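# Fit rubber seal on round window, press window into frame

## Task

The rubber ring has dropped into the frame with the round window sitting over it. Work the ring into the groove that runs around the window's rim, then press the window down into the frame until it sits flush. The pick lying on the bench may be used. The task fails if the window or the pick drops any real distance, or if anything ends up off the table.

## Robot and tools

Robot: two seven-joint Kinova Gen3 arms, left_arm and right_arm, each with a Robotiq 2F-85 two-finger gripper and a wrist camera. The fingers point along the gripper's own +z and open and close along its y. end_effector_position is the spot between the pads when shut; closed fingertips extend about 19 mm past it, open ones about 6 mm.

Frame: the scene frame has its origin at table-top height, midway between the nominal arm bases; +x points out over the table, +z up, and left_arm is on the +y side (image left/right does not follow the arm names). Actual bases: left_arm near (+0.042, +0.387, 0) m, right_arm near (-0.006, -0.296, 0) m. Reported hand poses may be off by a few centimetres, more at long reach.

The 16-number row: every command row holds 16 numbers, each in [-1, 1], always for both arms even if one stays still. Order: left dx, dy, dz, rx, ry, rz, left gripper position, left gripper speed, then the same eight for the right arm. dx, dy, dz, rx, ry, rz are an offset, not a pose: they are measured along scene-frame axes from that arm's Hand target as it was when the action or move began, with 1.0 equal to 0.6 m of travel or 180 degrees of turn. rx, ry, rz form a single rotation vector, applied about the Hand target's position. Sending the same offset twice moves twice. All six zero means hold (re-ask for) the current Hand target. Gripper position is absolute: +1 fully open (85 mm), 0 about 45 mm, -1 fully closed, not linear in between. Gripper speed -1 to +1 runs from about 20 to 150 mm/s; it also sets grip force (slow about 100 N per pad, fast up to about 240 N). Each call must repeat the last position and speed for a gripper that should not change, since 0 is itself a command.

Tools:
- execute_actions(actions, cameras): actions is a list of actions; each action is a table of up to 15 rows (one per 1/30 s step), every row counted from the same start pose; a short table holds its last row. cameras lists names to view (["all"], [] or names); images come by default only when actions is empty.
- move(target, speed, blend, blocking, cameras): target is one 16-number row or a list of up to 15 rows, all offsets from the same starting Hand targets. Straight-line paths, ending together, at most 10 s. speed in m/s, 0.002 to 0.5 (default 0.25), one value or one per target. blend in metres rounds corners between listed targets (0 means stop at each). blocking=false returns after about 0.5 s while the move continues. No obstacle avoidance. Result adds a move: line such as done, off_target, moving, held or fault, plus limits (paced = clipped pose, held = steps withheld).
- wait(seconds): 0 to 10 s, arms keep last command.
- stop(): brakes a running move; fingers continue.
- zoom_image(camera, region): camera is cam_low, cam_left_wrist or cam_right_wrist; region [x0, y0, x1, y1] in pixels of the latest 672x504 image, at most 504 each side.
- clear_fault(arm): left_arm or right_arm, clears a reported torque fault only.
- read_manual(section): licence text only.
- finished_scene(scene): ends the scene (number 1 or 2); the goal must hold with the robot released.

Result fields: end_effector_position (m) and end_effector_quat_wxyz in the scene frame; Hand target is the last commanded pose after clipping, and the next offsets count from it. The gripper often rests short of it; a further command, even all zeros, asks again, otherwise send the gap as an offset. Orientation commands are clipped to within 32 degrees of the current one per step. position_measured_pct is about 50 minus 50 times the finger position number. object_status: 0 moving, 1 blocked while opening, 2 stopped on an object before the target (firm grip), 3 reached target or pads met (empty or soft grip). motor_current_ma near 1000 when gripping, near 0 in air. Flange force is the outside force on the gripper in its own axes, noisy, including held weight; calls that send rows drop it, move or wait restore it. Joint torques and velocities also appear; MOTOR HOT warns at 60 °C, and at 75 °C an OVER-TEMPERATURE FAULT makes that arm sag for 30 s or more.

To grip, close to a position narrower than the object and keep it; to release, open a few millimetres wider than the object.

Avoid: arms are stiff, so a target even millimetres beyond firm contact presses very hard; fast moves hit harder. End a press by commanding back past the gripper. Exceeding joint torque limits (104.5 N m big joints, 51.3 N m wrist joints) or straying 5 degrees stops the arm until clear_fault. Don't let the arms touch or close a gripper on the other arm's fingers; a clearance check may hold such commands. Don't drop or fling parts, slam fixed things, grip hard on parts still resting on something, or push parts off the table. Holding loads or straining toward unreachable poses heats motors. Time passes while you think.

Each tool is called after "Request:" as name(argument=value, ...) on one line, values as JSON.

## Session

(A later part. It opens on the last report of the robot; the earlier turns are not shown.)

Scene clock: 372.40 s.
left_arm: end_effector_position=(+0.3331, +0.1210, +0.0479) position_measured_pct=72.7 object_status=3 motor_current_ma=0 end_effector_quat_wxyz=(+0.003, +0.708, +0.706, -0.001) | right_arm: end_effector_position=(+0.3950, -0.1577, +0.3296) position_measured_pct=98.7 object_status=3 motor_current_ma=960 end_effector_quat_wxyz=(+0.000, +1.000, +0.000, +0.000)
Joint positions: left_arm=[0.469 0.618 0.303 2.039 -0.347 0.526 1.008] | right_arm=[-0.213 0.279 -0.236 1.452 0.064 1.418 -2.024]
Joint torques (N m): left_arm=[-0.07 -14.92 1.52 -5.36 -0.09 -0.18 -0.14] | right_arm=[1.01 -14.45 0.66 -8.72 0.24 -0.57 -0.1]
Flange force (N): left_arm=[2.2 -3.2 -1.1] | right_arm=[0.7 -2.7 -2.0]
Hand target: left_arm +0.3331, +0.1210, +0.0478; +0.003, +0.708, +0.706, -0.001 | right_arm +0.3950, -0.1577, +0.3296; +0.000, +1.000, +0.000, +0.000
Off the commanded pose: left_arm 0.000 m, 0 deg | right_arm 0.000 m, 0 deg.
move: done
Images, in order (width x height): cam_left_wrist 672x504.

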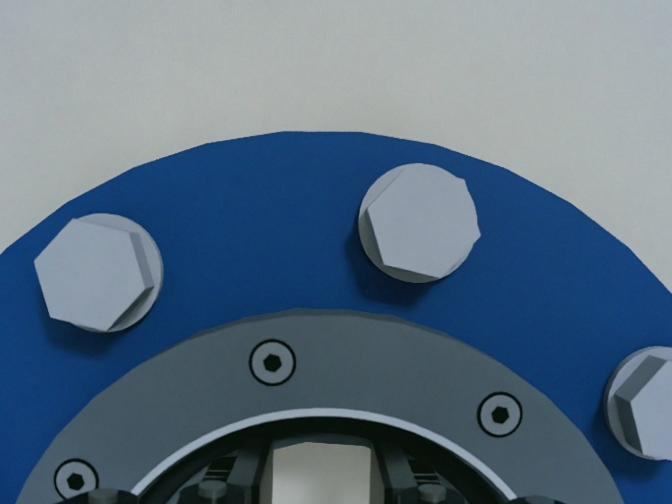

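Request:
move(target=[0,0,-0.0017,0,0,0,-0.45,0,0,0,0,0,0,0,-1,0], speed=0.01)

Request:
move(target=[0,0,-0.0017,0,0,0,-0.45,0,0,0,0,0,0,0,-1,0], speed=0.01)

Scene clock: 375.83 s.
left_arm: end_effector_position=(+0.3331, +0.1211, +0.0468) position_measured_pct=72.7 object_status=3 motor_current_ma=0 end_effector_quat_wxyz=(+0.003, +0.708, +0.706, -0.001) | right_arm: end_effector_position=(+0.3950, -0.1577, +0.3296) position_measured_pct=98.7 object_status=3 motor_current_ma=960 end_effector_quat_wxyz=(+0.000, +1.000, +0.000, +0.000)
Joint positions: left_arm=[0.47 0.62 0.301 2.04 -0.348 0.523 1.009] | right_arm=[-0.213 0.279 -0.236 1.452 0.064 1.418 -2.024]
Joint torques (N m): left_arm=[-0.17 -14.49 1.3 -4.92 -0.11 -0.09 -0.14] | right_arm=[0.97 -14.4 0.59 -8.7 0.28 -0.63 -0.11]
Flange force (N): left_arm=[1.6 -2.9 -2.3] | right_arm=[0.7 -2.6 -2.3]
Hand target: left_arm +0.3331, +0.1211, +0.0468; +0.003, +0.708, +0.706, -0.001 | right_arm +0.3950, -0.1577, +0.3296; +0.000, +1.000, +0.000, +0.000
Off the commanded pose: left_arm 0.000 m, 0 deg | right_arm 0.000 m, 0 deg.
move: done

Scene clock: 376.53 s.
left_arm: end_effector_position=(+0.3331, +0.1210, +0.0458) position_measured_pct=72.7 object_status=3 motor_current_ma=0 end_effector_quat_wxyz=(+0.003, +0.708, +0.706, -0.001) | right_arm: end_effector_position=(+0.3950, -0.1577, +0.3296) position_measured_pct=98.7 object_status=3 motor_current_ma=960 end_effector_quat_wxyz=(+0.000, +1.000, +0.000, +0.000)
Joint positions: left_arm=[0.471 0.623 0.3 2.04 -0.349 0.52 1.01] | right_arm=[-0.213 0.279 -0.236 1.452 0.064 1.418 -2.024]
Joint torques (N m): left_arm=[-0.59 -12.98 0.51 -3.34 -0.28 0.63 -0.18] | right_arm=[0.93 -14.49 0.63 -8.68 0.3 -0.62 -0.11]
Flange force (N): left_arm=[-0.6 -2.2 -5.4] | right_arm=[0.9 -2.6 -2.3]
Hand target: left_arm +0.3331, +0.1210, +0.0458; +0.003, +0.708, +0.706, -0.001 | right_arm +0.3950, -0.1577, +0.3296; +0.000, +1.000, +0.000, +0.000
Off the commanded pose: left_arm 0.000 m, 0 deg | right_arm 0.000 m, 0 deg.
move: done

Request:
move(target=[[0,0,-0.0017,0,0,0,-0.45,-1,0,0,0,0,0,0,-1,0],[0,0,-0.0017,0,0,0,-1,-1,0,0,0,0,0,0,-1,0]], speed=0.01, cameras=["cam_left_wrist"])

Scene clock: 382.80 s.
left_arm: end_effector_position=(+0.3331, +0.1211, +0.0448) position_measured_pct=98.3 object_status=0 motor_current_ma=400 end_effector_quat_wxyz=(+0.003, +0.708, +0.706, -0.001) | right_arm: end_effector_position=(+0.3950, -0.1577, +0.3296) position_measured_pct=98.7 object_status=3 motor_current_ma=960 end_effector_quat_wxyz=(+0.000, +1.000, +0.000, +0.000)
Joint positions: left_arm=[0.472 0.625 0.298 2.041 -0.35 0.517 1.011] | right_arm=[-0.213 0.279 -0.236 1.452 0.064 1.418 -2.024]
Joint torques (N m): left_arm=[-0.09 -14.96 1.48 -5.26 -0.08 -0.24 -0.15] | right_arm=[0.96 -14.49 0.69 -8.62 0.26 -0.63 -0.1]
Flange force (N): left_arm=[2.1 -3.1 -1.4] | right_arm=[1.1 -2.8 -2.5]
Hand target: left_arm +0.3331, +0.1210, +0.0448; +0.003, +0.708, +0.706, -0.001 | right_arm +0.3950, -0.1577, +0.3296; +0.000, +1.000, +0.000, +0.000
Off the commanded pose: left_arm 0.000 m, 0 deg | right_arm 0.000 m, 0 deg.
move: done
Images, in order (width x height): cam_left_wrist 672x504.

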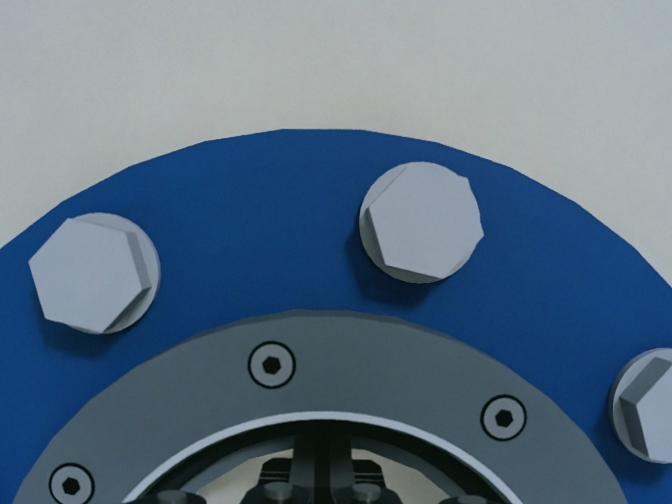

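Request:
move(target=[[0,0,0.05,0,0,0,-1,0,0,0,0,0,0,0,-1,0],[-0.12,0,0.25,0,0,0,-1,0,0,0,0,0,0,0,-1,0]], speed=0.15, cameras=["cam_left_wrist"])

Scene clock: 387.33 s.
left_arm: end_effector_position=(+0.2611, +0.1210, +0.1948) position_measured_pct=98.7 object_status=3 motor_current_ma=1000 end_effector_quat_wxyz=(+0.003, +0.708, +0.706, -0.001) | right_arm: end_effector_position=(+0.3950, -0.1577, +0.3296) position_measured_pct=98.7 object_status=3 motor_current_ma=960 end_effector_quat_wxyz=(+0.000, +1.000, +0.000, +0.000)
Joint positions: left_arm=[0.431 0.232 0.468 2.015 -0.13 0.917 0.955] | right_arm=[-0.213 0.279 -0.236 1.452 0.064 1.418 -2.024]
Joint torques (N m): left_arm=[-0.06 -10.12 0.71 -8.31 -0.16 -0.08 -0.12] | right_arm=[1 -14.45 0.65 -8.74 0.28 -0.61 -0.11]
Flange force (N): left_arm=[3.0 -3.3 1.1] | right_arm=[0.6 -2.6 -2.1]
Hand target: left_arm +0.2611, +0.1210, +0.1948; +0.003, +0.708, +0.706, -0.001 | right_arm +0.3950, -0.1577, +0.3296; +0.000, +1.000, +0.000, +0.000
Off the commanded pose: left_arm 0.000 m, 0 deg | right_arm 0.000 m, 0 deg.
move: done
Images, in order (width x height): cam_left_wrist 672x504.

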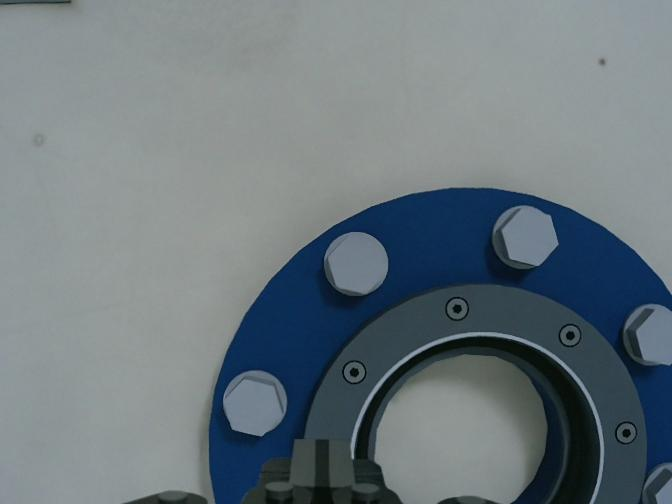

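Request:
move(target=[0.12,-0.16,0.05,0,0,0,-1,0,0,0,0,0,0,0,-1,0], speed=0.2, cameras=["cam_left_wrist"])

Request:
zoom_image(camera="cam_left_wrist", region=[170, 80, 510, 420])

Scene clock: 392.00 s.
left_arm: end_effector_position=(+0.3330, +0.0251, +0.2248) position_measured_pct=98.7 object_status=3 motor_current_ma=1000 end_effector_quat_wxyz=(+0.003, +0.708, +0.706, -0.001) | right_arm: end_effector_position=(+0.3950, -0.1577, +0.3296) position_measured_pct=98.7 object_status=3 motor_current_ma=960 end_effector_quat_wxyz=(+0.000, +1.000, +0.000, +0.000)
Joint positions: left_arm=[0.541 0.459 0.461 1.583 -0.217 1.143 1.038] | right_arm=[-0.213 0.279 -0.236 1.452 0.064 1.418 -2.024]
Joint torques (N m): left_arm=[0.06 -15.46 1.76 -8.73 -0.12 -0.14 -0.13] | right_arm=[0.95 -14.44 0.63 -8.66 0.3 -0.65 -0.1]
Flange force (N): left_arm=[2.6 -2.4 0.5] | right_arm=[0.9 -2.6 -2.5]
Hand target: left_arm +0.3331, +0.0251, +0.2248; +0.003, +0.708, +0.706, -0.001 | right_arm +0.3950, -0.1577, +0.3296; +0.000, +1.000, +0.000, +0.000
Off the commanded pose: left_arm 0.000 m, 0 deg | right_arm 0.000 m, 0 deg.
move: done
Images, in order (width x height): cam_left_wrist 672x504.

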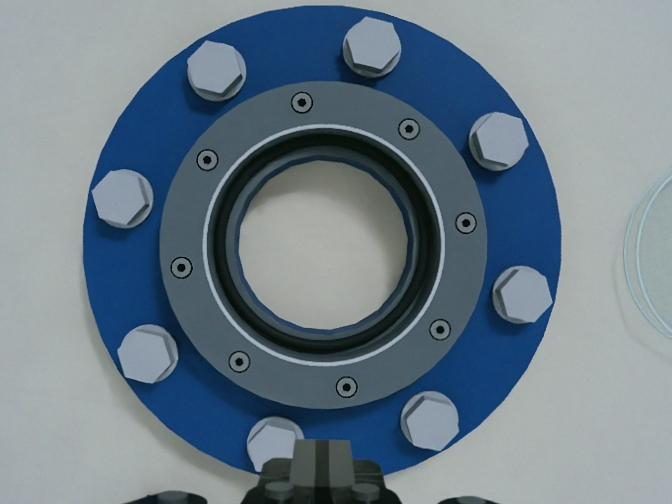

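Scaled by 1.482.

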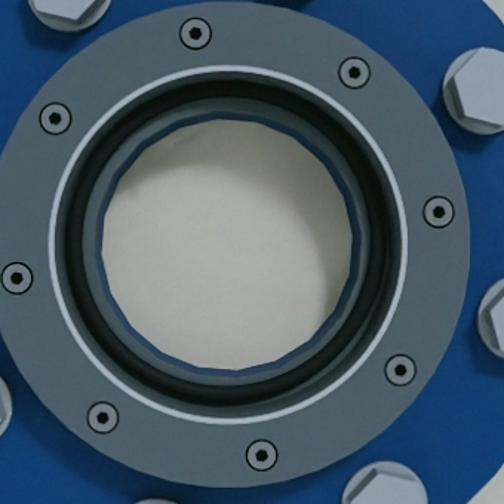

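Request:
move(target=[[0,0.16,-0.1,0,0,0,-0.6,0,0,0,0,0,0,0,-1,0],[0,0.166,-0.29,0,0,0,-0.6,0,0,0,0,0,0,0,-1,0],[0,0.166,-0.2967,0,0,0,-0.6,0,0,0,0,0,0,0,-1,0]], speed=[0.2,0.1,0.015])

Request:
move(target=[0,0,-0.0033,0,0,0,-0.6,0,0,0,0,0,0,0,-1,0], speed=0.01, cameras=["cam_left_wrist"])

Scene clock: 403.70 s.
left_arm: end_effector_position=(+0.3331, +0.1246, +0.0468) position_measured_pct=80.1 object_status=3 motor_current_ma=0 end_effector_quat_wxyz=(+0.003, +0.708, +0.706, -0.001) | right_arm: end_effector_position=(+0.3950, -0.1577, +0.3296) position_measured_pct=98.7 object_status=3 motor_current_ma=960 end_effector_quat_wxyz=(+0.000, +1.000, +0.000, +0.000)
Joint positions: left_arm=[0.458 0.618 0.308 2.048 -0.356 0.519 1.011] | right_arm=[-0.213 0.279 -0.236 1.452 0.064 1.418 -2.024]
Joint torques (N m): left_arm=[-2.39 -9.65 -2.29 -0.24 -0.79 1.94 -0.24] | right_arm=[1.01 -14.49 0.64 -8.65 0.27 -0.62 -0.12]
Flange force (N): left_arm=[-7.1 -2.1 -13.3] | right_arm=[1.0 -2.8 -2.4]
Hand target: left_arm +0.3331, +0.1246, +0.0468; +0.003, +0.708, +0.706, -0.001 | right_arm +0.3950, -0.1577, +0.3296; +0.000, +1.000, +0.000, +0.000
Off the commanded pose: left_arm 0.000 m, 0 deg | right_arm 0.000 m, 0 deg.
move: done

Scene clock: 404.40 s.
left_arm: end_effector_position=(+0.3331, +0.1246, +0.0448) position_measured_pct=80.1 object_status=3 motor_current_ma=0 end_effector_quat_wxyz=(+0.003, +0.708, +0.706, -0.001) | right_arm: end_effector_position=(+0.3950, -0.1577, +0.3296) position_measured_pct=98.7 object_status=3 motor_current_ma=960 end_effector_quat_wxyz=(+0.000, +1.000, +0.000, +0.000)
Joint positions: left_arm=[0.46 0.623 0.305 2.049 -0.359 0.513 1.013] | right_arm=[-0.213 0.279 -0.236 1.452 0.064 1.418 -2.024]
Joint torques (N m): left_arm=[-5.69 -3.61 -7.02 5.41 -1.82 5.04 -0.18] | right_arm=[0.95 -14.55 0.66 -8.65 0.24 -0.59 -0.05]
Flange force (N): left_arm=[-17.6 -2.9 -25.8] | right_arm=[1.1 -2.9 -2.2]
Hand target: left_arm +0.3331, +0.1246, +0.0448; +0.003, +0.708, +0.706, -0.001 | right_arm +0.3950, -0.1577, +0.3296; +0.000, +1.000, +0.000, +0.000
Off the commanded pose: left_arm 0.000 m, 0 deg | right_arm 0.000 m, 0 deg.
move: done
Images, in order (width x height): cam_left_wrist 672x504.

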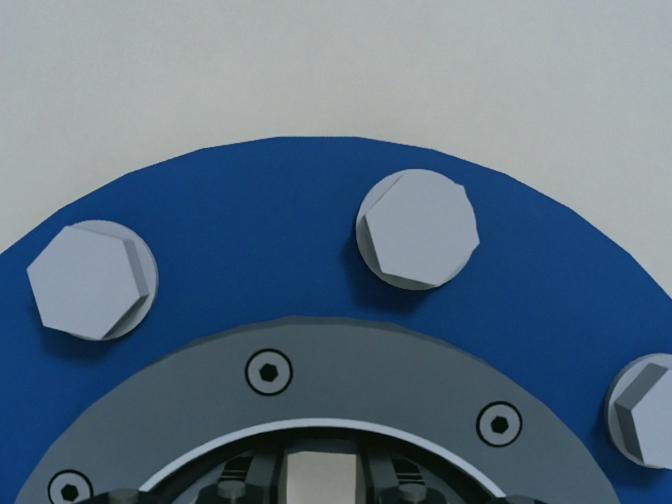

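Request:
move(target=[0,0,0,0,0,0,-1,-1,0,0,0,0,0,0,-1,0], speed=0.01, cameras=["cam_left_wrist"])

Request:
zoom_image(camera="cam_left_wrist", region=[170, 380, 470, 504])

Scene clock: 410.30 s.
left_arm: end_effector_position=(+0.3331, +0.1247, +0.0448) position_measured_pct=98.3 object_status=0 motor_current_ma=460 end_effector_quat_wxyz=(+0.003, +0.708, +0.706, -0.001) | right_arm: end_effector_position=(+0.3950, -0.1577, +0.3296) position_measured_pct=98.7 object_status=3 motor_current_ma=960 end_effector_quat_wxyz=(+0.000, +1.000, +0.000, +0.000)
Joint positions: left_arm=[0.46 0.623 0.304 2.049 -0.359 0.513 1.013] | right_arm=[-0.213 0.279 -0.236 1.452 0.064 1.418 -2.024]
Joint torques (N m): left_arm=[-3.86 -8.91 -3.97 1.34 -1.24 3.34 -0.14] | right_arm=[0.92 -14.51 0.61 -8.71 0.29 -0.62 -0.08]
Flange force (N): left_arm=[-11.2 -2.9 -13.4] | right_arm=[0.9 -2.6 -2.2]
Hand target: left_arm +0.3331, +0.1247, +0.0448; +0.003, +0.708, +0.706, -0.001 | right_arm +0.3950, -0.1577, +0.3296; +0.000, +1.000, +0.000, +0.000
Off the commanded pose: left_arm 0.000 m, 0 deg | right_arm 0.000 m, 0 deg.
move: done
Images, in order (width x height): cam_left_wrist 672x504.

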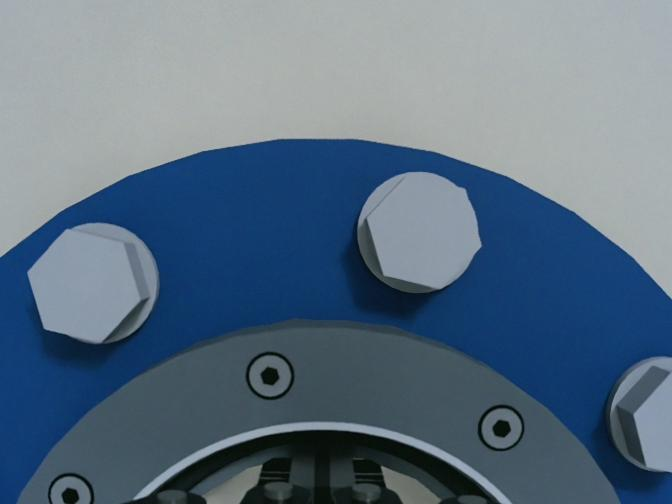

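Scaled by 1.680.

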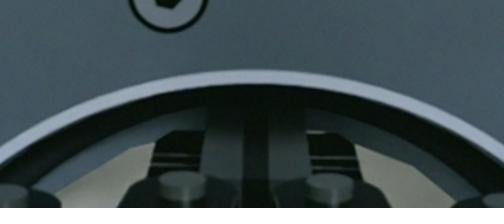

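Request:
move(target=[[0,-0.003,0.06,0,0,0,-1,-0.5,0,0,0,0,0,0,-0.7,0],[0,0.15,0.35,0,0,0,-1,-0.5,-0.1,0.3333,-0.1,0,0,0,-0.7,0],[0,0.2,0.35,0,0,0,-1,-0.5,-0.1,0.3333,-0.3,0,0,0,-0.7,0]], speed=0.15, cameras=["cam_right_wrist"])

Scene clock: 428.90 s.
left_arm: end_effector_position=(+0.3331, +0.2446, +0.2548) position_measured_pct=98.7 object_status=3 motor_current_ma=1000 end_effector_quat_wxyz=(+0.003, +0.708, +0.706, -0.001) | right_arm: end_effector_position=(+0.3349, +0.0423, +0.1496) position_measured_pct=85.3 object_status=3 motor_current_ma=0 end_effector_quat_wxyz=(+0.000, +1.000, +0.000, +0.000)
Joint positions: left_arm=[0.024 0.089 0.392 1.944 -0.033 1.11 0.418] | right_arm=[-0.627 0.573 -0.31 1.621 0.2 0.979 -2.578]
Joint torques (N m): left_arm=[-0.03 -8.43 0.15 -9.23 -0.14 -0.25 -0.12] | right_arm=[1.01 -18.31 -0.13 -7.21 0.32 -0.47 -0.08]
Flange force (N): left_arm=[1.3 -4.2 1.1] | right_arm=[-0.1 -2.7 -1.2]
Hand target: left_arm +0.3331, +0.2446, +0.2548; +0.003, +0.708, +0.706, -0.001 | right_arm +0.3349, +0.0423, +0.1495; +0.000, +1.000, +0.000, +0.000
Off the commanded pose: left_arm 0.000 m, 0 deg | right_arm 0.000 m, 0 deg.
move: done
Images, in order (width x height): cam_right_wrist 672x504.

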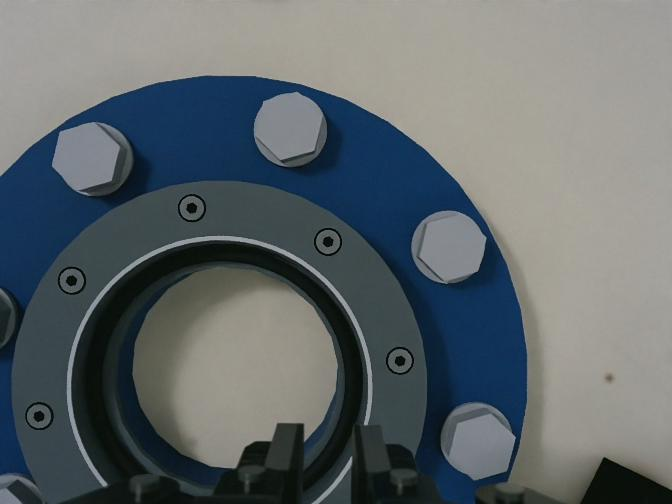

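Request:
move(target=[[0,0,0,0,0,0,-1,-0.5,0,0,-0.155,0,0,0,-0.7,0]], speed=0.08, cameras=["cam_right_wrist"])

Request:
zoom_image(camera="cam_right_wrist", region=[170, 300, 470, 504])

Request:
move(target=[0,0,0,0,0,0,-1,-0.5,0,0,-0.0075,0,0,0,-0.7,0], speed=0.01)

Request:
move(target=[0,0,0,0,0,0,-1,-0.5,0,0,-0.0025,0,0,0,-0.7,0], speed=0.01)

Scene clock: 436.10 s.
left_arm: end_effector_position=(+0.3331, +0.2446, +0.2548) position_measured_pct=98.7 object_status=3 motor_current_ma=1000 end_effector_quat_wxyz=(+0.003, +0.708, +0.706, -0.001) | right_arm: end_effector_position=(+0.3350, +0.0423, +0.0566) position_measured_pct=85.3 object_status=3 motor_current_ma=0 end_effector_quat_wxyz=(+0.000, +1.000, +0.000, +0.000)
Joint positions: left_arm=[0.024 0.089 0.392 1.944 -0.033 1.11 0.418] | right_arm=[-0.655 0.719 -0.27 1.714 0.262 0.744 -2.629]
Joint torques (N m): left_arm=[-0.07 -8.43 0.17 -9.23 -0.13 -0.23 -0.14] | right_arm=[1.02 -19.38 -0.13 -5.74 0.24 -0.64 -0.13]
Flange force (N): left_arm=[1.1 -4.2 1.2] | right_arm=[0.7 -3.2 -1.3]
Hand target: left_arm +0.3331, +0.2446, +0.2548; +0.003, +0.708, +0.706, -0.001 | right_arm +0.3350, +0.0423, +0.0565; +0.000, +1.000, +0.000, +0.000
Off the commanded pose: left_arm 0.000 m, 0 deg | right_arm 0.000 m, 0 deg.
move: done
Images, in order (width x height): cam_right_wrist 672x504.

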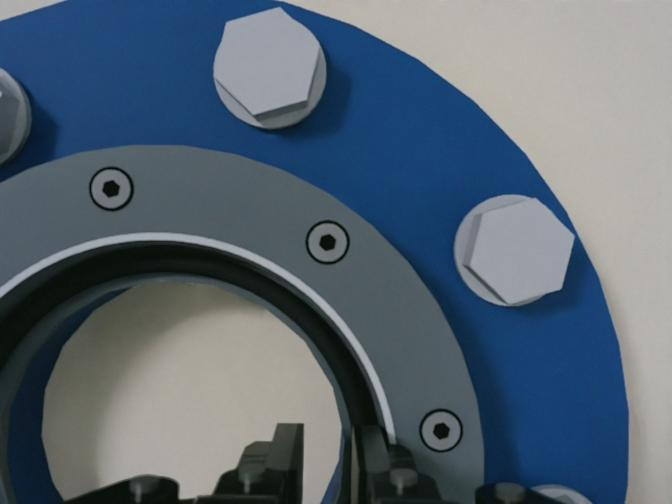

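Scaled by 1.680.

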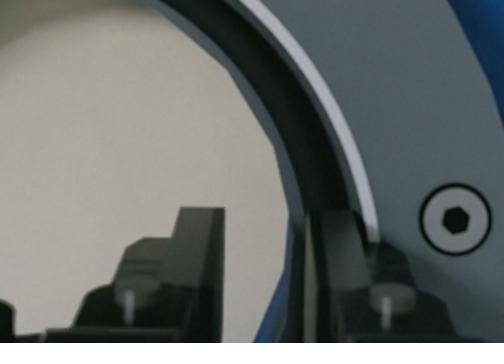

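Scene clock: 436.83 s.
left_arm: end_effector_position=(+0.3331, +0.2446, +0.2548) position_measured_pct=98.7 object_status=3 motor_current_ma=1000 end_effector_quat_wxyz=(+0.003, +0.708, +0.706, -0.001) | right_arm: end_effector_position=(+0.3350, +0.0424, +0.0524) position_measured_pct=85.3 object_status=3 motor_current_ma=0 end_effector_quat_wxyz=(+0.000, +1.000, +0.000, +0.000)
Joint positions: left_arm=[0.024 0.089 0.392 1.944 -0.033 1.11 0.418] | right_arm=[-0.657 0.727 -0.268 1.716 0.265 0.733 -2.632]
Joint torques (N m): left_arm=[-0.07 -8.4 0.16 -9.23 -0.13 -0.23 -0.16] | right_arm=[1.44 46.83 6 -5.48 3.73 -21.27 0.53]
Flange force (N): left_arm=[1.1 -4.3 1.2] | right_arm=[-43.2 37.0 -174.1]
Hand target: left_arm +0.3331, +0.2446, +0.2548; +0.003, +0.708, +0.706, -0.001 | right_arm +0.3349, +0.0423, +0.0520; +0.000, +1.000, +0.000, +0.000
Off the commanded pose: left_arm 0.000 m, 0 deg | right_arm 0.000 m, 0 deg.
move: done

Scene clock: 437.53 s.
left_arm: end_effector_position=(+0.3331, +0.2446, +0.2548) position_measured_pct=98.7 object_status=3 motor_current_ma=1000 end_effector_quat_wxyz=(+0.003, +0.708, +0.706, -0.001) | right_arm: end_effector_position=(+0.3354, +0.0426, +0.0517) position_measured_pct=85.3 object_status=3 motor_current_ma=0 end_effector_quat_wxyz=(-0.001, +1.000, +0.000, +0.001)
Joint positions: left_arm=[0.024 0.089 0.392 1.944 -0.033 1.11 0.418] | right_arm=[-0.657 0.727 -0.266 1.717 0.266 0.729 -2.632]
Joint torques (N m): left_arm=[-0.07 -8.45 0.15 -9.21 -0.1 -0.26 -0.13] | right_arm=[1.86 60.71 7.76 -8.2 5.07 -27.53 0.8]
Flange force (N): left_arm=[1.1 -4.1 1.1] | right_arm=[-56.8 48.4 -214.0]
Hand target: left_arm +0.3331, +0.2446, +0.2548; +0.003, +0.708, +0.706, -0.001 | right_arm +0.3349, +0.0423, +0.0506; +0.000, +1.000, +0.000, +0.000
Off the commanded pose: left_arm 0.000 m, 0 deg | right_arm 0.001 m, 0 deg.
TORQUE WARNING: the torque sensor of joint 2 (shoulder) of the right arm reached its warning level (56.7 N m). A warning alone does not stop the arm.
move: done

Request:
move(target=[[0,0,0,0,0,0,-1,-0.5,0,0,0.03,0,0,0,-0.7,0],[0,0,0,0,0,0,-1,-0.5,0,0,0.031,0,0,0,-1,0],[0,0,0,0,0,0,-1,-0.5,0,0.001,0.005,0,0,0,-1,0]], speed=[0.05,0.05,0.02], cameras=["cam_right_wrist"])

Request:
zoom_image(camera="cam_right_wrist", region=[170, 300, 470, 504])

Scene clock: 468.37 s.
left_arm: end_effector_position=(+0.3331, +0.2446, +0.2548) position_measured_pct=98.7 object_status=3 motor_current_ma=1000 end_effector_quat_wxyz=(+0.003, +0.708, +0.706, -0.001) | right_arm: end_effector_position=(+0.3350, +0.0429, +0.0536) position_measured_pct=98.7 object_status=3 motor_current_ma=960 end_effector_quat_wxyz=(+0.000, +1.000, +0.000, +0.000)
Joint positions: left_arm=[0.024 0.089 0.392 1.944 -0.033 1.11 0.418] | right_arm=[-0.657 0.725 -0.268 1.714 0.263 0.737 -2.631]
Joint torques (N m): left_arm=[-0.05 -8.42 0.17 -9.2 -0.11 -0.26 -0.14] | right_arm=[0.93 -19.57 -0.15 -5.66 0.29 -0.68 -0.13]
Motor temperatures (°C): left_arm=[35 36 32 30 39 43 33] | right_arm=[36 44 29 31 35 52 37]
Flange force (N): left_arm=[1.2 -4.1 1.1] | right_arm=[1.1 -3.4 -1.2]
Hand target: left_arm +0.3331, +0.2446, +0.2548; +0.003, +0.708, +0.706, -0.001 | right_arm +0.3350, +0.0429, +0.0535; +0.000, +1.000, +0.000, +0.000
Off the commanded pose: left_arm 0.000 m, 0 deg | right_arm 0.000 m, 0 deg.
TORQUE WARNING: the torque sensor of joint 2 (shoulder) of the right arm reached its warning level (56.7 N m). A warning alone does not stop the arm.
move: done
Images, in order (width x height): cam_right_wrist 672x504.

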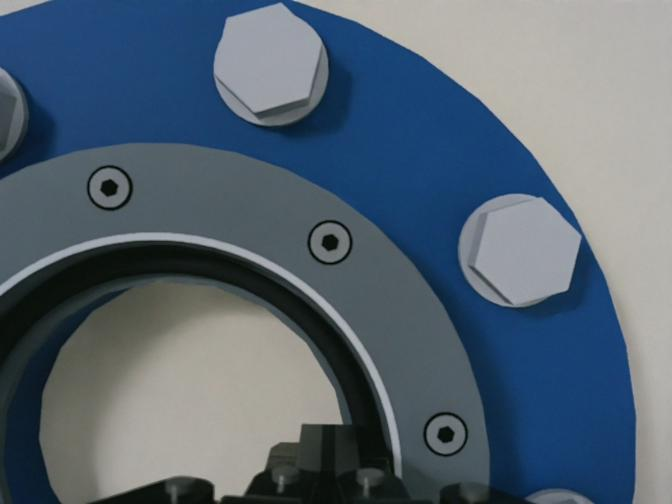

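Scaled by 1.680.

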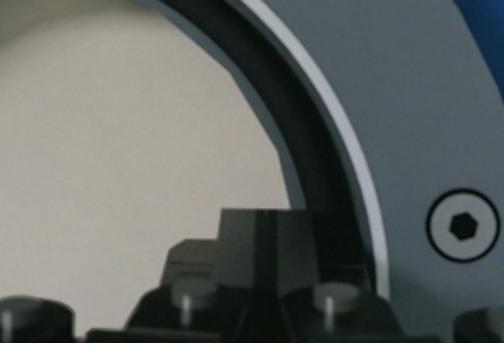

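Request:
move(target=[0,0,0,0,0,0,-1,-0.5,0,-0.0008,-0.0033,0,0,0,-1,0], speed=0.01)

Request:
move(target=[0,0,0,0,0,0,-1,-0.5,0,0,-0.0017,0,0,0,-1,0], speed=0.01)

Scene clock: 472.73 s.
left_arm: end_effector_position=(+0.3331, +0.2446, +0.2548) position_measured_pct=98.7 object_status=3 motor_current_ma=1000 end_effector_quat_wxyz=(+0.003, +0.708, +0.706, -0.001) | right_arm: end_effector_position=(+0.3350, +0.0424, +0.0516) position_measured_pct=98.7 object_status=3 motor_current_ma=960 end_effector_quat_wxyz=(+0.000, +1.000, +0.000, +0.000)
Joint positions: left_arm=[0.024 0.089 0.392 1.944 -0.033 1.11 0.418] | right_arm=[-0.657 0.728 -0.266 1.716 0.265 0.732 -2.631]
Joint torques (N m): left_arm=[-0.09 -8.45 0.17 -9.19 -0.12 -0.27 -0.12] | right_arm=[0.92 -19.41 -0.12 -5.68 0.26 -0.72 -0.13]
Flange force (N): left_arm=[1.1 -4.1 1.0] | right_arm=[0.9 -3.1 -1.6]
Hand target: left_arm +0.3331, +0.2446, +0.2548; +0.003, +0.708, +0.706, -0.001 | right_arm +0.3350, +0.0424, +0.0516; +0.000, +1.000, +0.000, +0.000
Off the commanded pose: left_arm 0.000 m, 0 deg | right_arm 0.000 m, 0 deg.
move: done

Scene clock: 473.43 s.
left_arm: end_effector_position=(+0.3331, +0.2446, +0.2548) position_measured_pct=98.7 object_status=3 motor_current_ma=1000 end_effector_quat_wxyz=(+0.003, +0.708, +0.706, -0.001) | right_arm: end_effector_position=(+0.3349, +0.0424, +0.0506) position_measured_pct=98.7 object_status=3 motor_current_ma=960 end_effector_quat_wxyz=(+0.000, +1.000, +0.000, +0.000)
Joint positions: left_arm=[0.024 0.089 0.392 1.944 -0.033 1.11 0.418] | right_arm=[-0.658 0.73 -0.266 1.717 0.265 0.729 -2.632]
Joint torques (N m): left_arm=[-0.04 -8.46 0.14 -9.23 -0.11 -0.26 -0.14] | right_arm=[0.96 -19.43 -0.13 -5.61 0.29 -0.59 -0.11]
Flange force (N): left_arm=[1.1 -4.1 1.2] | right_arm=[0.7 -3.1 -1.3]
Hand target: left_arm +0.3331, +0.2446, +0.2548; +0.003, +0.708, +0.706, -0.001 | right_arm +0.3349, +0.0424, +0.0505; +0.000, +1.000, +0.000, +0.000
Off the commanded pose: left_arm 0.000 m, 0 deg | right_arm 0.000 m, 0 deg.
move: done

Request:
move(target=[0,0,0,0,0,0,-1,-0.5,0,0,-0.0017,0,0,0,-1,0], speed=0.01)

Request:
move(target=[0,0,0,0,0,0,-1,-0.5,0,0,-0.0012,0,0,0,-1,0], speed=0.01)

Request:
move(target=[0,0,0,0,0,0,-1,-0.5,0,0,-0.0012,0,0,0,-1,0], speed=0.01, cameras=["cam_right_wrist"])

Scene clock: 480.23 s.
left_arm: end_effector_position=(+0.3331, +0.2446, +0.2548) position_measured_pct=98.7 object_status=3 motor_current_ma=1000 end_effector_quat_wxyz=(+0.003, +0.708, +0.706, -0.001) | right_arm: end_effector_position=(+0.3350, +0.0424, +0.0495) position_measured_pct=98.7 object_status=3 motor_current_ma=960 end_effector_quat_wxyz=(+0.000, +1.000, +0.000, +0.000)
Joint positions: left_arm=[0.024 0.089 0.392 1.944 -0.033 1.11 0.418] | right_arm=[-0.658 0.732 -0.265 1.718 0.266 0.727 -2.633]
Joint torques (N m): left_arm=[-0.05 -8.43 0.11 -9.24 -0.13 -0.24 -0.12] | right_arm=[0.95 -19.39 -0.14 -5.68 0.27 -0.59 -0.11]
Flange force (N): left_arm=[1.2 -4.3 1.2] | right_arm=[0.4 -2.9 -1.3]
Hand target: left_arm +0.3331, +0.2446, +0.2548; +0.003, +0.708, +0.706, -0.001 | right_arm +0.3350, +0.0424, +0.0495; +0.000, +1.000, +0.000, +0.000
Off the commanded pose: left_arm 0.000 m, 0 deg | right_arm 0.000 m, 0 deg.
move: done

Scene clock: 480.93 s.
left_arm: end_effector_position=(+0.3331, +0.2446, +0.2548) position_measured_pct=98.7 object_status=3 motor_current_ma=1000 end_effector_quat_wxyz=(+0.003, +0.708, +0.706, -0.001) | right_arm: end_effector_position=(+0.3350, +0.0424, +0.0488) position_measured_pct=98.7 object_status=3 motor_current_ma=960 end_effector_quat_wxyz=(+0.000, +1.000, +0.000, +0.000)
Joint positions: left_arm=[0.024 0.089 0.392 1.944 -0.033 1.11 0.418] | right_arm=[-0.659 0.733 -0.265 1.718 0.266 0.725 -2.633]
Joint torques (N m): left_arm=[-0.05 -8.38 0.19 -9.19 -0.12 -0.24 -0.14] | right_arm=[1.05 -19.34 -0.12 -5.52 0.28 -0.58 -0.09]
Flange force (N): left_arm=[1.2 -4.2 1.0] | right_arm=[0.6 -3.3 -1.4]
Hand target: left_arm +0.3331, +0.2446, +0.2548; +0.003, +0.708, +0.706, -0.001 | right_arm +0.3350, +0.0424, +0.0488; +0.000, +1.000, +0.000, +0.000
Off the commanded pose: left_arm 0.000 m, 0 deg | right_arm 0.000 m, 0 deg.
move: done

Scene clock: 481.63 s.
left_arm: end_effector_position=(+0.3331, +0.2446, +0.2548) position_measured_pct=98.7 object_status=3 motor_current_ma=1000 end_effector_quat_wxyz=(+0.003, +0.708, +0.706, -0.001) | right_arm: end_effector_position=(+0.3350, +0.0424, +0.0481) position_measured_pct=98.7 object_status=3 motor_current_ma=960 end_effector_quat_wxyz=(+0.000, +1.000, +0.000, +0.000)
Joint positions: left_arm=[0.024 0.089 0.392 1.944 -0.033 1.11 0.418] | right_arm=[-0.659 0.734 -0.264 1.719 0.267 0.724 -2.633]
Joint torques (N m): left_arm=[-0.08 -8.47 0.2 -9.16 -0.13 -0.24 -0.17] | right_arm=[0.99 -19.39 -0.13 -5.62 0.26 -0.59 -0.13]
Flange force (N): left_arm=[0.9 -4.0 1.1] | right_arm=[0.5 -3.0 -1.4]
Hand target: left_arm +0.3331, +0.2446, +0.2548; +0.003, +0.708, +0.706, -0.001 | right_arm +0.3350, +0.0424, +0.0481; +0.000, +1.000, +0.000, +0.000
Off the commanded pose: left_arm 0.000 m, 0 deg | right_arm 0.000 m, 0 deg.
move: done
Images, in order (width x height): cam_right_wrist 672x504.

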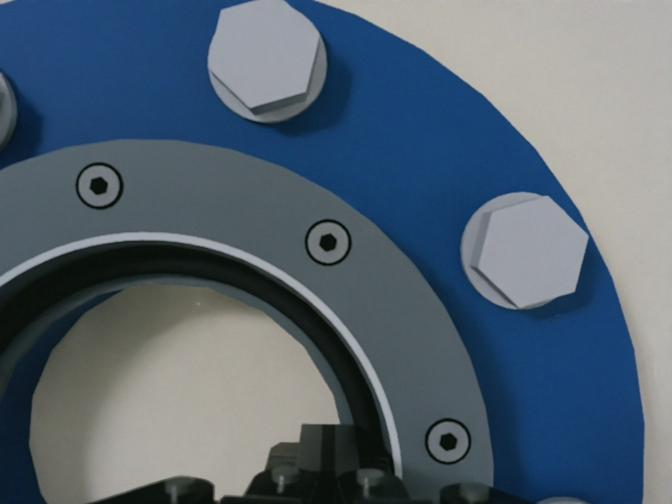

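Request:
move(target=[0,0,0,0,0,0,-1,-0.5,0,0,-0.0017,0,0,0,-1,0], speed=0.01)

Request:
move(target=[0,0,0,0,0,0,-1,-0.5,0,0,-0.0012,0,0,0,-1,0], speed=0.01)

Request:
move(target=[0,0,0,0,0,0,-1,-0.5,0,0,-0.0012,0,0,0,-1,0], speed=0.01)

Scene clock: 499.83 s.
left_arm: end_effector_position=(+0.3331, +0.2446, +0.2548) position_measured_pct=98.7 object_status=3 motor_current_ma=1000 end_effector_quat_wxyz=(+0.003, +0.708, +0.706, -0.001) | right_arm: end_effector_position=(+0.3350, +0.0424, +0.0471) position_measured_pct=98.7 object_status=3 motor_current_ma=960 end_effector_quat_wxyz=(+0.000, +1.000, +0.000, +0.000)
Joint positions: left_arm=[0.024 0.089 0.392 1.944 -0.033 1.11 0.418] | right_arm=[-0.659 0.736 -0.264 1.719 0.268 0.721 -2.634]
Joint torques (N m): left_arm=[-0.08 -8.41 0.18 -9.21 -0.11 -0.26 -0.14] | right_arm=[1 -19.47 -0.18 -5.53 0.27 -0.57 -0.11]
Flange force (N): left_arm=[1.1 -4.2 1.1] | right_arm=[0.7 -3.2 -1.2]
Hand target: left_arm +0.3331, +0.2446, +0.2548; +0.003, +0.708, +0.706, -0.001 | right_arm +0.3350, +0.0424, +0.0471; +0.000, +1.000, +0.000, +0.000
Off the commanded pose: left_arm 0.000 m, 0 deg | right_arm 0.000 m, 0 deg.
move: done

Scene clock: 500.53 s.
left_arm: end_effector_position=(+0.3331, +0.2446, +0.2548) position_measured_pct=98.7 object_status=3 motor_current_ma=1000 end_effector_quat_wxyz=(+0.003, +0.708, +0.706, -0.001) | right_arm: end_effector_position=(+0.3350, +0.0424, +0.0464) position_measured_pct=98.7 object_status=3 motor_current_ma=960 end_effector_quat_wxyz=(+0.000, +1.000, +0.000, +0.000)
Joint positions: left_arm=[0.024 0.089 0.392 1.944 -0.033 1.11 0.418] | right_arm=[-0.66 0.737 -0.263 1.72 0.268 0.72 -2.634]
Joint torques (N m): left_arm=[-0.07 -8.45 0.19 -9.19 -0.13 -0.23 -0.14] | right_arm=[1.07 -12.76 0.45 -5.7 0.66 -2.68 -0.08]
Flange force (N): left_arm=[1.1 -4.1 1.2] | right_arm=[-4.1 1.1 -18.8]
Hand target: left_arm +0.3331, +0.2446, +0.2548; +0.003, +0.708, +0.706, -0.001 | right_arm +0.3350, +0.0424, +0.0463; +0.000, +1.000, +0.000, +0.000
Off the commanded pose: left_arm 0.000 m, 0 deg | right_arm 0.000 m, 0 deg.
move: done

Scene clock: 501.23 s.
left_arm: end_effector_position=(+0.3331, +0.2446, +0.2548) position_measured_pct=98.7 object_status=3 motor_current_ma=1000 end_effector_quat_wxyz=(+0.003, +0.708, +0.706, -0.001) | right_arm: end_effector_position=(+0.3350, +0.0424, +0.0457) position_measured_pct=98.7 object_status=3 motor_current_ma=960 end_effector_quat_wxyz=(+0.000, +1.000, +0.000, +0.000)
Joint positions: left_arm=[0.024 0.089 0.392 1.944 -0.033 1.11 0.418] | right_arm=[-0.66 0.739 -0.263 1.72 0.269 0.718 -2.635]
Joint torques (N m): left_arm=[-0.09 -8.45 0.17 -9.2 -0.12 -0.25 -0.15] | right_arm=[0.75 -0.63 1.4 -5.91 1.19 -6.37 -0.06]
Flange force (N): left_arm=[1.0 -4.1 1.1] | right_arm=[-11.8 9.7 -50.3]
Hand target: left_arm +0.3331, +0.2446, +0.2548; +0.003, +0.708, +0.706, -0.001 | right_arm +0.3350, +0.0424, +0.0456; +0.000, +1.000, +0.000, +0.000
Off the commanded pose: left_arm 0.000 m, 0 deg | right_arm 0.000 m, 0 deg.
move: done

Request:
move(target=[[0,0,0,0,0,0,-1,-0.5,0,0,0.05,0,0,0,-1,0],[0,0,0,0,0,0,-1,-0.5,-0.1,0.066,0.25,0,0,0,-1,0]], speed=0.15, cameras=["cam_right_wrist"])

Request:
zoom_image(camera="cam_right_wrist", region=[180, 90, 480, 390])

Scene clock: 509.37 s.
left_arm: end_effector_position=(+0.3331, +0.2446, +0.2548) position_measured_pct=98.7 object_status=3 motor_current_ma=1000 end_effector_quat_wxyz=(+0.003, +0.708, +0.706, -0.001) | right_arm: end_effector_position=(+0.2750, +0.0820, +0.1956) position_measured_pct=98.7 object_status=3 motor_current_ma=960 end_effector_quat_wxyz=(+0.000, +1.000, +0.000, +0.000)
Joint positions: left_arm=[0.024 0.089 0.392 1.944 -0.033 1.11 0.418] | right_arm=[-0.76 0.498 -0.332 1.584 0.176 1.089 -2.711]
Joint torques (N m): left_arm=[-0.12 -8.46 0.19 -9.23 -0.11 -0.28 -0.16] | right_arm=[1.07 -17.47 -0.09 -7.66 0.28 -0.49 -0.11]
Flange force (N): left_arm=[1.0 -4.1 1.1] | right_arm=[-0.4 -3.0 -1.5]
Hand target: left_arm +0.3331, +0.2446, +0.2548; +0.003, +0.708, +0.706, -0.001 | right_arm +0.2750, +0.0820, +0.1956; +0.000, +1.000, +0.000, +0.000
Off the commanded pose: left_arm 0.000 m, 0 deg | right_arm 0.000 m, 0 deg.
move: done
Images, in order (width x height): cam_right_wrist 672x504.

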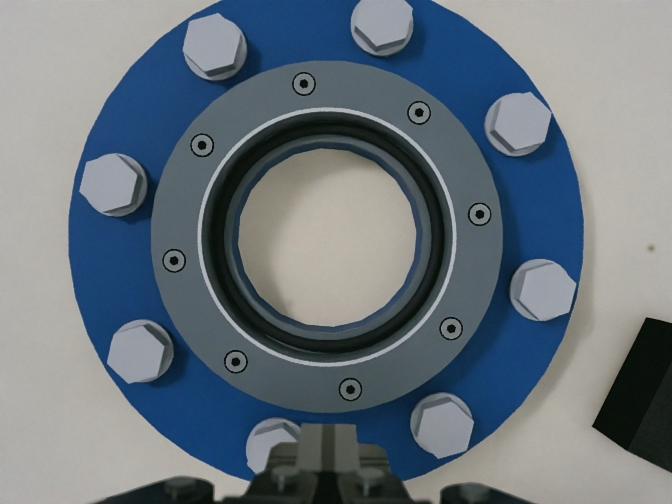

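Scaled by 1.680.

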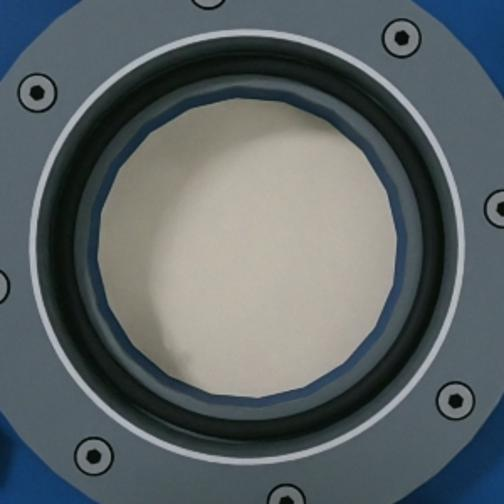

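Request:
move(target=[[0,0,0,0,0,0,-1,-0.5,0,0.0,0.1,0,0,0,-1,0],[0,0,-0.1,0,0,0,-1,-0.5,0.2,-0.4,0.2,0,0,0,-1,0],[0,-0.1993,-0.33,0,0,0,-1,-0.5,0.2,-0.4,0.2,0,0,0,-1,0],[0,-0.1993,-0.3467,0,0,0,-1,-0.5,0.2,-0.4,0.2,0,0,0,-1,0]], speed=[0.2,0.2,0.2,0.02])

Request:
move(target=[0,0,-0.0017,0,0,0,-1,-0.5,0,0,0,0,0,0,-1,0], speed=0.01)

Request:
move(target=[0,0,-0.0012,0,0,0,-1,-0.5,0,0,0,0,0,0,-1,0], speed=0.01)

Scene clock: 527.30 s.
left_arm: end_effector_position=(+0.3331, +0.1250, +0.0468) position_measured_pct=98.7 object_status=3 motor_current_ma=1000 end_effector_quat_wxyz=(+0.003, +0.708, +0.706, -0.001) | right_arm: end_effector_position=(+0.3950, -0.1580, +0.3156) position_measured_pct=98.7 object_status=3 motor_current_ma=960 end_effector_quat_wxyz=(+0.000, +1.000, +0.000, +0.000)
Joint positions: left_arm=[0.464 0.616 0.298 2.048 -0.345 0.517 0.999] | right_arm=[-0.233 0.283 -0.206 1.49 0.058 1.375 -2.017]
Joint torques (N m): left_arm=[-1 -12.92 0 -3.56 -0.3 0.46 -0.22] | right_arm=[0.92 -14.59 0.65 -8.56 0.26 -0.61 -0.14]
Motor temperatures (°C): left_arm=[34 35 32 30 39 43 33] | right_arm=[36 39 28 31 35 46 37]
Flange force (N): left_arm=[-1.3 -3.1 -5.9] | right_arm=[1.2 -2.6 -2.3]
Hand target: left_arm +0.3331, +0.1251, +0.0468; +0.003, +0.708, +0.706, -0.001 | right_arm +0.3950, -0.1580, +0.3156; +0.000, +1.000, +0.000, +0.000
Off the commanded pose: left_arm 0.000 m, 0 deg | right_arm 0.000 m, 0 deg.
move: done

Scene clock: 528.00 s.
left_arm: end_effector_position=(+0.3331, +0.1250, +0.0458) position_measured_pct=98.7 object_status=3 motor_current_ma=1000 end_effector_quat_wxyz=(+0.003, +0.708, +0.706, -0.001) | right_arm: end_effector_position=(+0.3950, -0.1580, +0.3156) position_measured_pct=98.7 object_status=3 motor_current_ma=960 end_effector_quat_wxyz=(+0.000, +1.000, +0.000, +0.000)
Joint positions: left_arm=[0.465 0.619 0.296 2.049 -0.346 0.514 1] | right_arm=[-0.233 0.283 -0.206 1.49 0.058 1.375 -2.017]
Joint torques (N m): left_arm=[-2.52 -9.65 -2.27 -0.45 -0.86 2.02 -0.13] | right_arm=[0.98 -14.56 0.62 -8.62 0.25 -0.61 -0.13]
Flange force (N): left_arm=[-6.6 -2.8 -12.9] | right_arm=[1.0 -2.6 -2.2]
Hand target: left_arm +0.3331, +0.1251, +0.0457; +0.003, +0.708, +0.706, -0.001 | right_arm +0.3950, -0.1580, +0.3156; +0.000, +1.000, +0.000, +0.000
Off the commanded pose: left_arm 0.000 m, 0 deg | right_arm 0.000 m, 0 deg.
move: done

Scene clock: 528.70 s.
left_arm: end_effector_position=(+0.3331, +0.1251, +0.0450) position_measured_pct=98.7 object_status=3 motor_current_ma=1000 end_effector_quat_wxyz=(+0.003, +0.708, +0.706, -0.001) | right_arm: end_effector_position=(+0.3950, -0.1580, +0.3156) position_measured_pct=98.7 object_status=3 motor_current_ma=960 end_effector_quat_wxyz=(+0.000, +1.000, +0.000, +0.000)
Joint positions: left_arm=[0.466 0.62 0.295 2.049 -0.347 0.512 1.001] | right_arm=[-0.233 0.283 -0.206 1.49 0.058 1.375 -2.017]
Joint torques (N m): left_arm=[-3.77 -7.51 -4.11 1.65 -1.22 3.07 -0.15] | right_arm=[0.97 -14.51 0.67 -8.53 0.27 -0.59 -0.1]
Flange force (N): left_arm=[-10.8 -2.9 -17.6] | right_arm=[1.1 -2.7 -2.4]
Hand target: left_arm +0.3331, +0.1251, +0.0450; +0.003, +0.708, +0.706, -0.001 | right_arm +0.3950, -0.1580, +0.3156; +0.000, +1.000, +0.000, +0.000
Off the commanded pose: left_arm 0.000 m, 0 deg | right_arm 0.000 m, 0 deg.
move: done

Request:
move(target=[[0,0,0.007,0,0,0,-1,-0.5,0,0,0,0,0,0,-1,0],[0,0.0017,0.005,0,0,0,-1,-0.5,0,0,0,0,0,0,-1,0],[0,0.0017,-0.0008,0,0,0,-1,-0.5,0,0,0,0,0,0,-1,0]], speed=0.02)

Request:
move(target=[0,-0.003,0,0,0,0,-1,-0.5,0,0,0,0,0,0,-1,0], speed=0.01)

Request:
move(target=[0,-0.003,0,0,0,0,-1,-0.5,0,0,0,0,0,0,-1,0], speed=0.01)

Scene clock: 537.97 s.
left_arm: end_effector_position=(+0.3331, +0.1259, +0.0447) position_measured_pct=98.7 object_status=3 motor_current_ma=1000 end_effector_quat_wxyz=(+0.003, +0.708, +0.706, -0.001) | right_arm: end_effector_position=(+0.3950, -0.1580, +0.3156) position_measured_pct=98.7 object_status=3 motor_current_ma=960 end_effector_quat_wxyz=(+0.000, +1.000, +0.000, +0.000)
Joint positions: left_arm=[0.464 0.62 0.295 2.052 -0.348 0.509 1] | right_arm=[-0.233 0.283 -0.206 1.49 0.058 1.375 -2.017]
Joint torques (N m): left_arm=[-6.19 -3.66 -7.26 5.22 -1.68 5.18 -0.1] | right_arm=[0.96 -14.54 0.76 -8.59 0.26 -0.6 -0.13]
Flange force (N): left_arm=[-18.0 -4.2 -24.7] | right_arm=[0.9 -2.6 -2.2]
Hand target: left_arm +0.3331, +0.1261, +0.0445; +0.003, +0.708, +0.706, -0.001 | right_arm +0.3950, -0.1580, +0.3156; +0.000, +1.000, +0.000, +0.000
Off the commanded pose: left_arm 0.000 m, 0 deg | right_arm 0.000 m, 0 deg.
move: done

Scene clock: 538.67 s.
left_arm: end_effector_position=(+0.3331, +0.1244, +0.0445) position_measured_pct=98.7 object_status=3 motor_current_ma=1000 end_effector_quat_wxyz=(+0.003, +0.708, +0.706, -0.001) | right_arm: end_effector_position=(+0.3950, -0.1580, +0.3156) position_measured_pct=98.7 object_status=3 motor_current_ma=960 end_effector_quat_wxyz=(+0.000, +1.000, +0.000, +0.000)
Joint positions: left_arm=[0.468 0.622 0.294 2.048 -0.348 0.512 1.003] | right_arm=[-0.233 0.283 -0.206 1.49 0.058 1.375 -2.017]
Joint torques (N m): left_arm=[-3.46 -8.48 -3.48 1.49 -0.99 3.1 -0.18] | right_arm=[0.92 -14.61 0.76 -8.62 0.25 -0.63 -0.11]
Flange force (N): left_arm=[-10.5 -2.2 -14.4] | right_arm=[1.0 -2.6 -2.2]
Hand target: left_arm +0.3331, +0.1243, +0.0445; +0.003, +0.708, +0.706, -0.001 | right_arm +0.3950, -0.1580, +0.3156; +0.000, +1.000, +0.000, +0.000
Off the commanded pose: left_arm 0.000 m, 0 deg | right_arm 0.000 m, 0 deg.
move: done

Scene clock: 539.37 s.
left_arm: end_effector_position=(+0.3331, +0.1226, +0.0445) position_measured_pct=98.7 object_status=3 motor_current_ma=1000 end_effector_quat_wxyz=(+0.003, +0.708, +0.706, -0.001) | right_arm: end_effector_position=(+0.3950, -0.1580, +0.3156) position_measured_pct=98.7 object_status=3 motor_current_ma=960 end_effector_quat_wxyz=(+0.000, +1.000, +0.000, +0.000)
Joint positions: left_arm=[0.472 0.624 0.295 2.044 -0.347 0.514 1.005] | right_arm=[-0.233 0.283 -0.206 1.49 0.058 1.375 -2.017]
Joint torques (N m): left_arm=[-0.47 -14.26 0.72 -4.2 -0.2 0.32 -0.13] | right_arm=[0.99 -14.55 0.68 -8.7 0.24 -0.59 -0.13]
Flange force (N): left_arm=[0.2 -2.4 -2.7] | right_arm=[0.6 -2.5 -1.9]
Hand target: left_arm +0.3331, +0.1225, +0.0445; +0.003, +0.708, +0.706, -0.001 | right_arm +0.3950, -0.1580, +0.3156; +0.000, +1.000, +0.000, +0.000
Off the commanded pose: left_arm 0.000 m, 0 deg | right_arm 0.000 m, 0 deg.
move: done

Request:
move(target=[[0,0,0.06,0,0,0,-1,0.3,0,0,0,0,0,0,-1,0],[0,0.028,0.06,0,0,-0.5,1,0.3,0,0,0,0,0,0,-1,0],[0,0.0265,-0.01,0,0,-0.5,1,0.3,0,0,0,0,0,0,-1,0]], speed=[0.1,0.15,0.05], cameras=["cam_left_wrist","cam_low"])

Scene clock: 571.03 s.
left_arm: end_effector_position=(+0.3331, +0.1384, +0.0386) position_measured_pct=0.0 object_status=3 motor_current_ma=0 end_effector_quat_wxyz=(+0.002, +1.000, -0.001, -0.003) | right_arm: end_effector_position=(+0.3950, -0.1580, +0.3156) position_measured_pct=98.7 object_status=3 motor_current_ma=960 end_effector_quat_wxyz=(+0.000, +1.000, +0.000, +0.000)
Joint positions: left_arm=[0.174 0.724 0.689 2.082 -0.797 0.62 -0.161] | right_arm=[-0.233 0.283 -0.206 1.49 0.058 1.375 -2.017]
Joint torques (N m): left_arm=[0 -14.25 3.79 -4.73 -0.18 -0.24 0.09] | right_arm=[1.04 -14.55 0.76 -8.63 0.22 -0.61 -0.17]
Flange force (N): left_arm=[-2.8 -2.5 -0.9] | right_arm=[0.8 -2.7 -2.1]
Hand target: left_arm +0.3331, +0.1384, +0.0385; +0.002, +1.000, -0.001, -0.003 | right_arm +0.3950, -0.1580, +0.3156; +0.000, +1.000, +0.000, +0.000
Off the commanded pose: left_arm 0.000 m, 0 deg | right_arm 0.000 m, 0 deg.
move: done
Images, in order (width x height): cam_low 672x504, cam_left_wrist 672x504.

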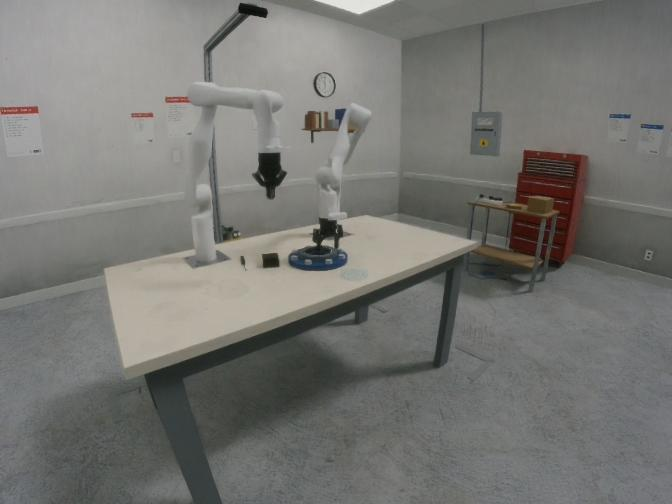

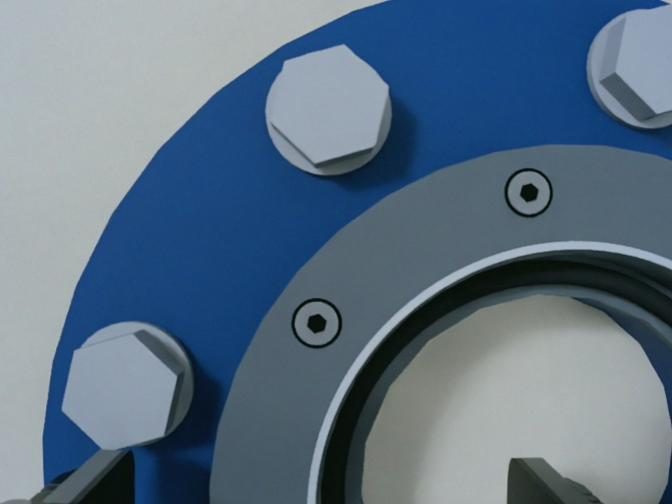

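Request:
move(target=[[0,0,0.03,0,0,0,1,0.3,0,0,0,0,0,0,-1,0],[0,0.0668,0.03,0,0,0,1,0.3,0,0,0,0,0,0,-1,0],[0,0.0668,0,0,0,0,1,0.3,0,0,0,0,0,0,-1,0]], speed=[0.1,0.1,0.03], cameras=["cam_left_wrist"])

Scene clock: 581.27 s.
left_arm: end_effector_position=(+0.3331, +0.1785, +0.0386) position_measured_pct=0.0 object_status=3 motor_current_ma=0 end_effector_quat_wxyz=(+0.002, +1.000, -0.001, -0.003) | right_arm: end_effector_position=(+0.3950, -0.1580, +0.3156) position_measured_pct=98.7 object_status=3 motor_current_ma=960 end_effector_quat_wxyz=(+0.000, +1.000, +0.000, +0.000)
Joint positions: left_arm=[0.079 0.691 0.682 2.162 -0.823 0.571 -0.207] | right_arm=[-0.233 0.283 -0.206 1.49 0.058 1.375 -2.017]
Joint torques (N m): left_arm=[-0.01 -13.58 2.89 -4.41 -0.23 0.14 0.09] | right_arm=[1.08 -14.5 0.66 -8.68 0.27 -0.6 -0.09]
Flange force (N): left_arm=[-3.1 -2.4 -1.5] | right_arm=[0.5 -2.8 -2.0]
Hand target: left_arm +0.3331, +0.1785, +0.0385; +0.002, +1.000, -0.001, -0.003 | right_arm +0.3950, -0.1580, +0.3156; +0.000, +1.000, +0.000, +0.000
Off the commanded pose: left_arm 0.000 m, 0 deg | right_arm 0.000 m, 0 deg.
move: done
Images, in order (width x height): cam_left_wrist 672x504.

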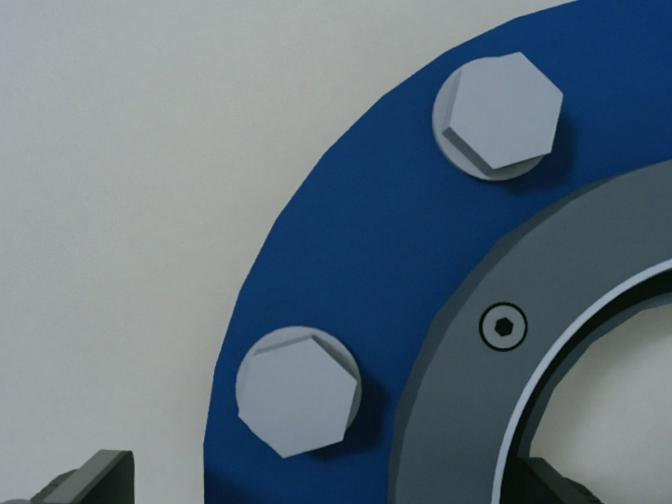

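Request:
move(target=[0,0,-0.004,0,0,0,1,0.3,0,0,0,0,0,0,-1,0], speed=0.01)

Request:
move(target=[0,0,-0.0022,0,0,0,1,0.3,0,0,0,0,0,0,-1,0], speed=0.01)

Request:
move(target=[0,0,-0.0017,0,0,0,1,0.3,0,0,0,0,0,0,-1,0], speed=0.01)

Scene clock: 586.23 s.
left_arm: end_effector_position=(+0.3331, +0.1785, +0.0362) position_measured_pct=0.0 object_status=3 motor_current_ma=0 end_effector_quat_wxyz=(+0.002, +1.000, -0.001, -0.003) | right_arm: end_effector_position=(+0.3950, -0.1580, +0.3156) position_measured_pct=98.7 object_status=3 motor_current_ma=960 end_effector_quat_wxyz=(+0.000, +1.000, +0.000, +0.000)
Joint positions: left_arm=[0.084 0.696 0.674 2.163 -0.83 0.564 -0.201] | right_arm=[-0.233 0.283 -0.206 1.49 0.058 1.375 -2.017]
Joint torques (N m): left_arm=[0.23 -13.63 3.04 -4.27 -0.18 -0.38 -0.22] | right_arm=[0.9 -14.45 0.69 -8.59 0.24 -0.61 -0.1]
Flange force (N): left_arm=[-2.4 -1.9 -2.2] | right_arm=[0.8 -2.5 -2.3]
Hand target: left_arm +0.3331, +0.1785, +0.0361; +0.002, +1.000, -0.001, -0.003 | right_arm +0.3950, -0.1580, +0.3156; +0.000, +1.000, +0.000, +0.000
Off the commanded pose: left_arm 0.000 m, 0 deg | right_arm 0.000 m, 0 deg.
move: done

Scene clock: 586.93 s.
left_arm: end_effector_position=(+0.3331, +0.1785, +0.0348) position_measured_pct=0.0 object_status=3 motor_current_ma=0 end_effector_quat_wxyz=(+0.002, +1.000, -0.001, -0.003) | right_arm: end_effector_position=(+0.3950, -0.1580, +0.3156) position_measured_pct=98.7 object_status=3 motor_current_ma=960 end_effector_quat_wxyz=(+0.000, +1.000, +0.000, +0.000)
Joint positions: left_arm=[0.087 0.699 0.67 2.164 -0.834 0.56 -0.198] | right_arm=[-0.233 0.283 -0.206 1.49 0.058 1.375 -2.017]
Joint torques (N m): left_arm=[-0.38 -10.06 1.09 -3.27 -0.3 0.07 -0.14] | right_arm=[0.95 -14.5 0.7 -8.6 0.31 -0.6 -0.07]
Flange force (N): left_arm=[-4.4 -1.4 -13.8] | right_arm=[0.8 -2.7 -2.2]
Hand target: left_arm +0.3331, +0.1785, +0.0348; +0.002, +1.000, -0.001, -0.003 | right_arm +0.3950, -0.1580, +0.3156; +0.000, +1.000, +0.000, +0.000
Off the commanded pose: left_arm 0.000 m, 0 deg | right_arm 0.000 m, 0 deg.
move: done

Scene clock: 587.63 s.
left_arm: end_effector_position=(+0.3331, +0.1784, +0.0338) position_measured_pct=0.0 object_status=3 motor_current_ma=0 end_effector_quat_wxyz=(+0.002, +1.000, -0.001, -0.003) | right_arm: end_effector_position=(+0.3950, -0.1580, +0.3156) position_measured_pct=98.7 object_status=3 motor_current_ma=960 end_effector_quat_wxyz=(+0.000, +1.000, +0.000, +0.000)
Joint positions: left_arm=[0.09 0.701 0.666 2.164 -0.837 0.557 -0.195] | right_arm=[-0.233 0.283 -0.206 1.49 0.058 1.375 -2.017]
Joint torques (N m): left_arm=[-1.42 -5.07 -2.42 0.37 -0.46 2.06 -0.13] | right_arm=[0.93 -14.5 0.66 -8.56 0.33 -0.56 -0.14]
Flange force (N): left_arm=[-3.8 2.8 -29.0] | right_arm=[0.9 -2.5 -2.2]
Hand target: left_arm +0.3331, +0.1785, +0.0338; +0.002, +1.000, -0.001, -0.003 | right_arm +0.3950, -0.1580, +0.3156; +0.000, +1.000, +0.000, +0.000
Off the commanded pose: left_arm 0.000 m, 0 deg | right_arm 0.000 m, 0 deg.
move: done


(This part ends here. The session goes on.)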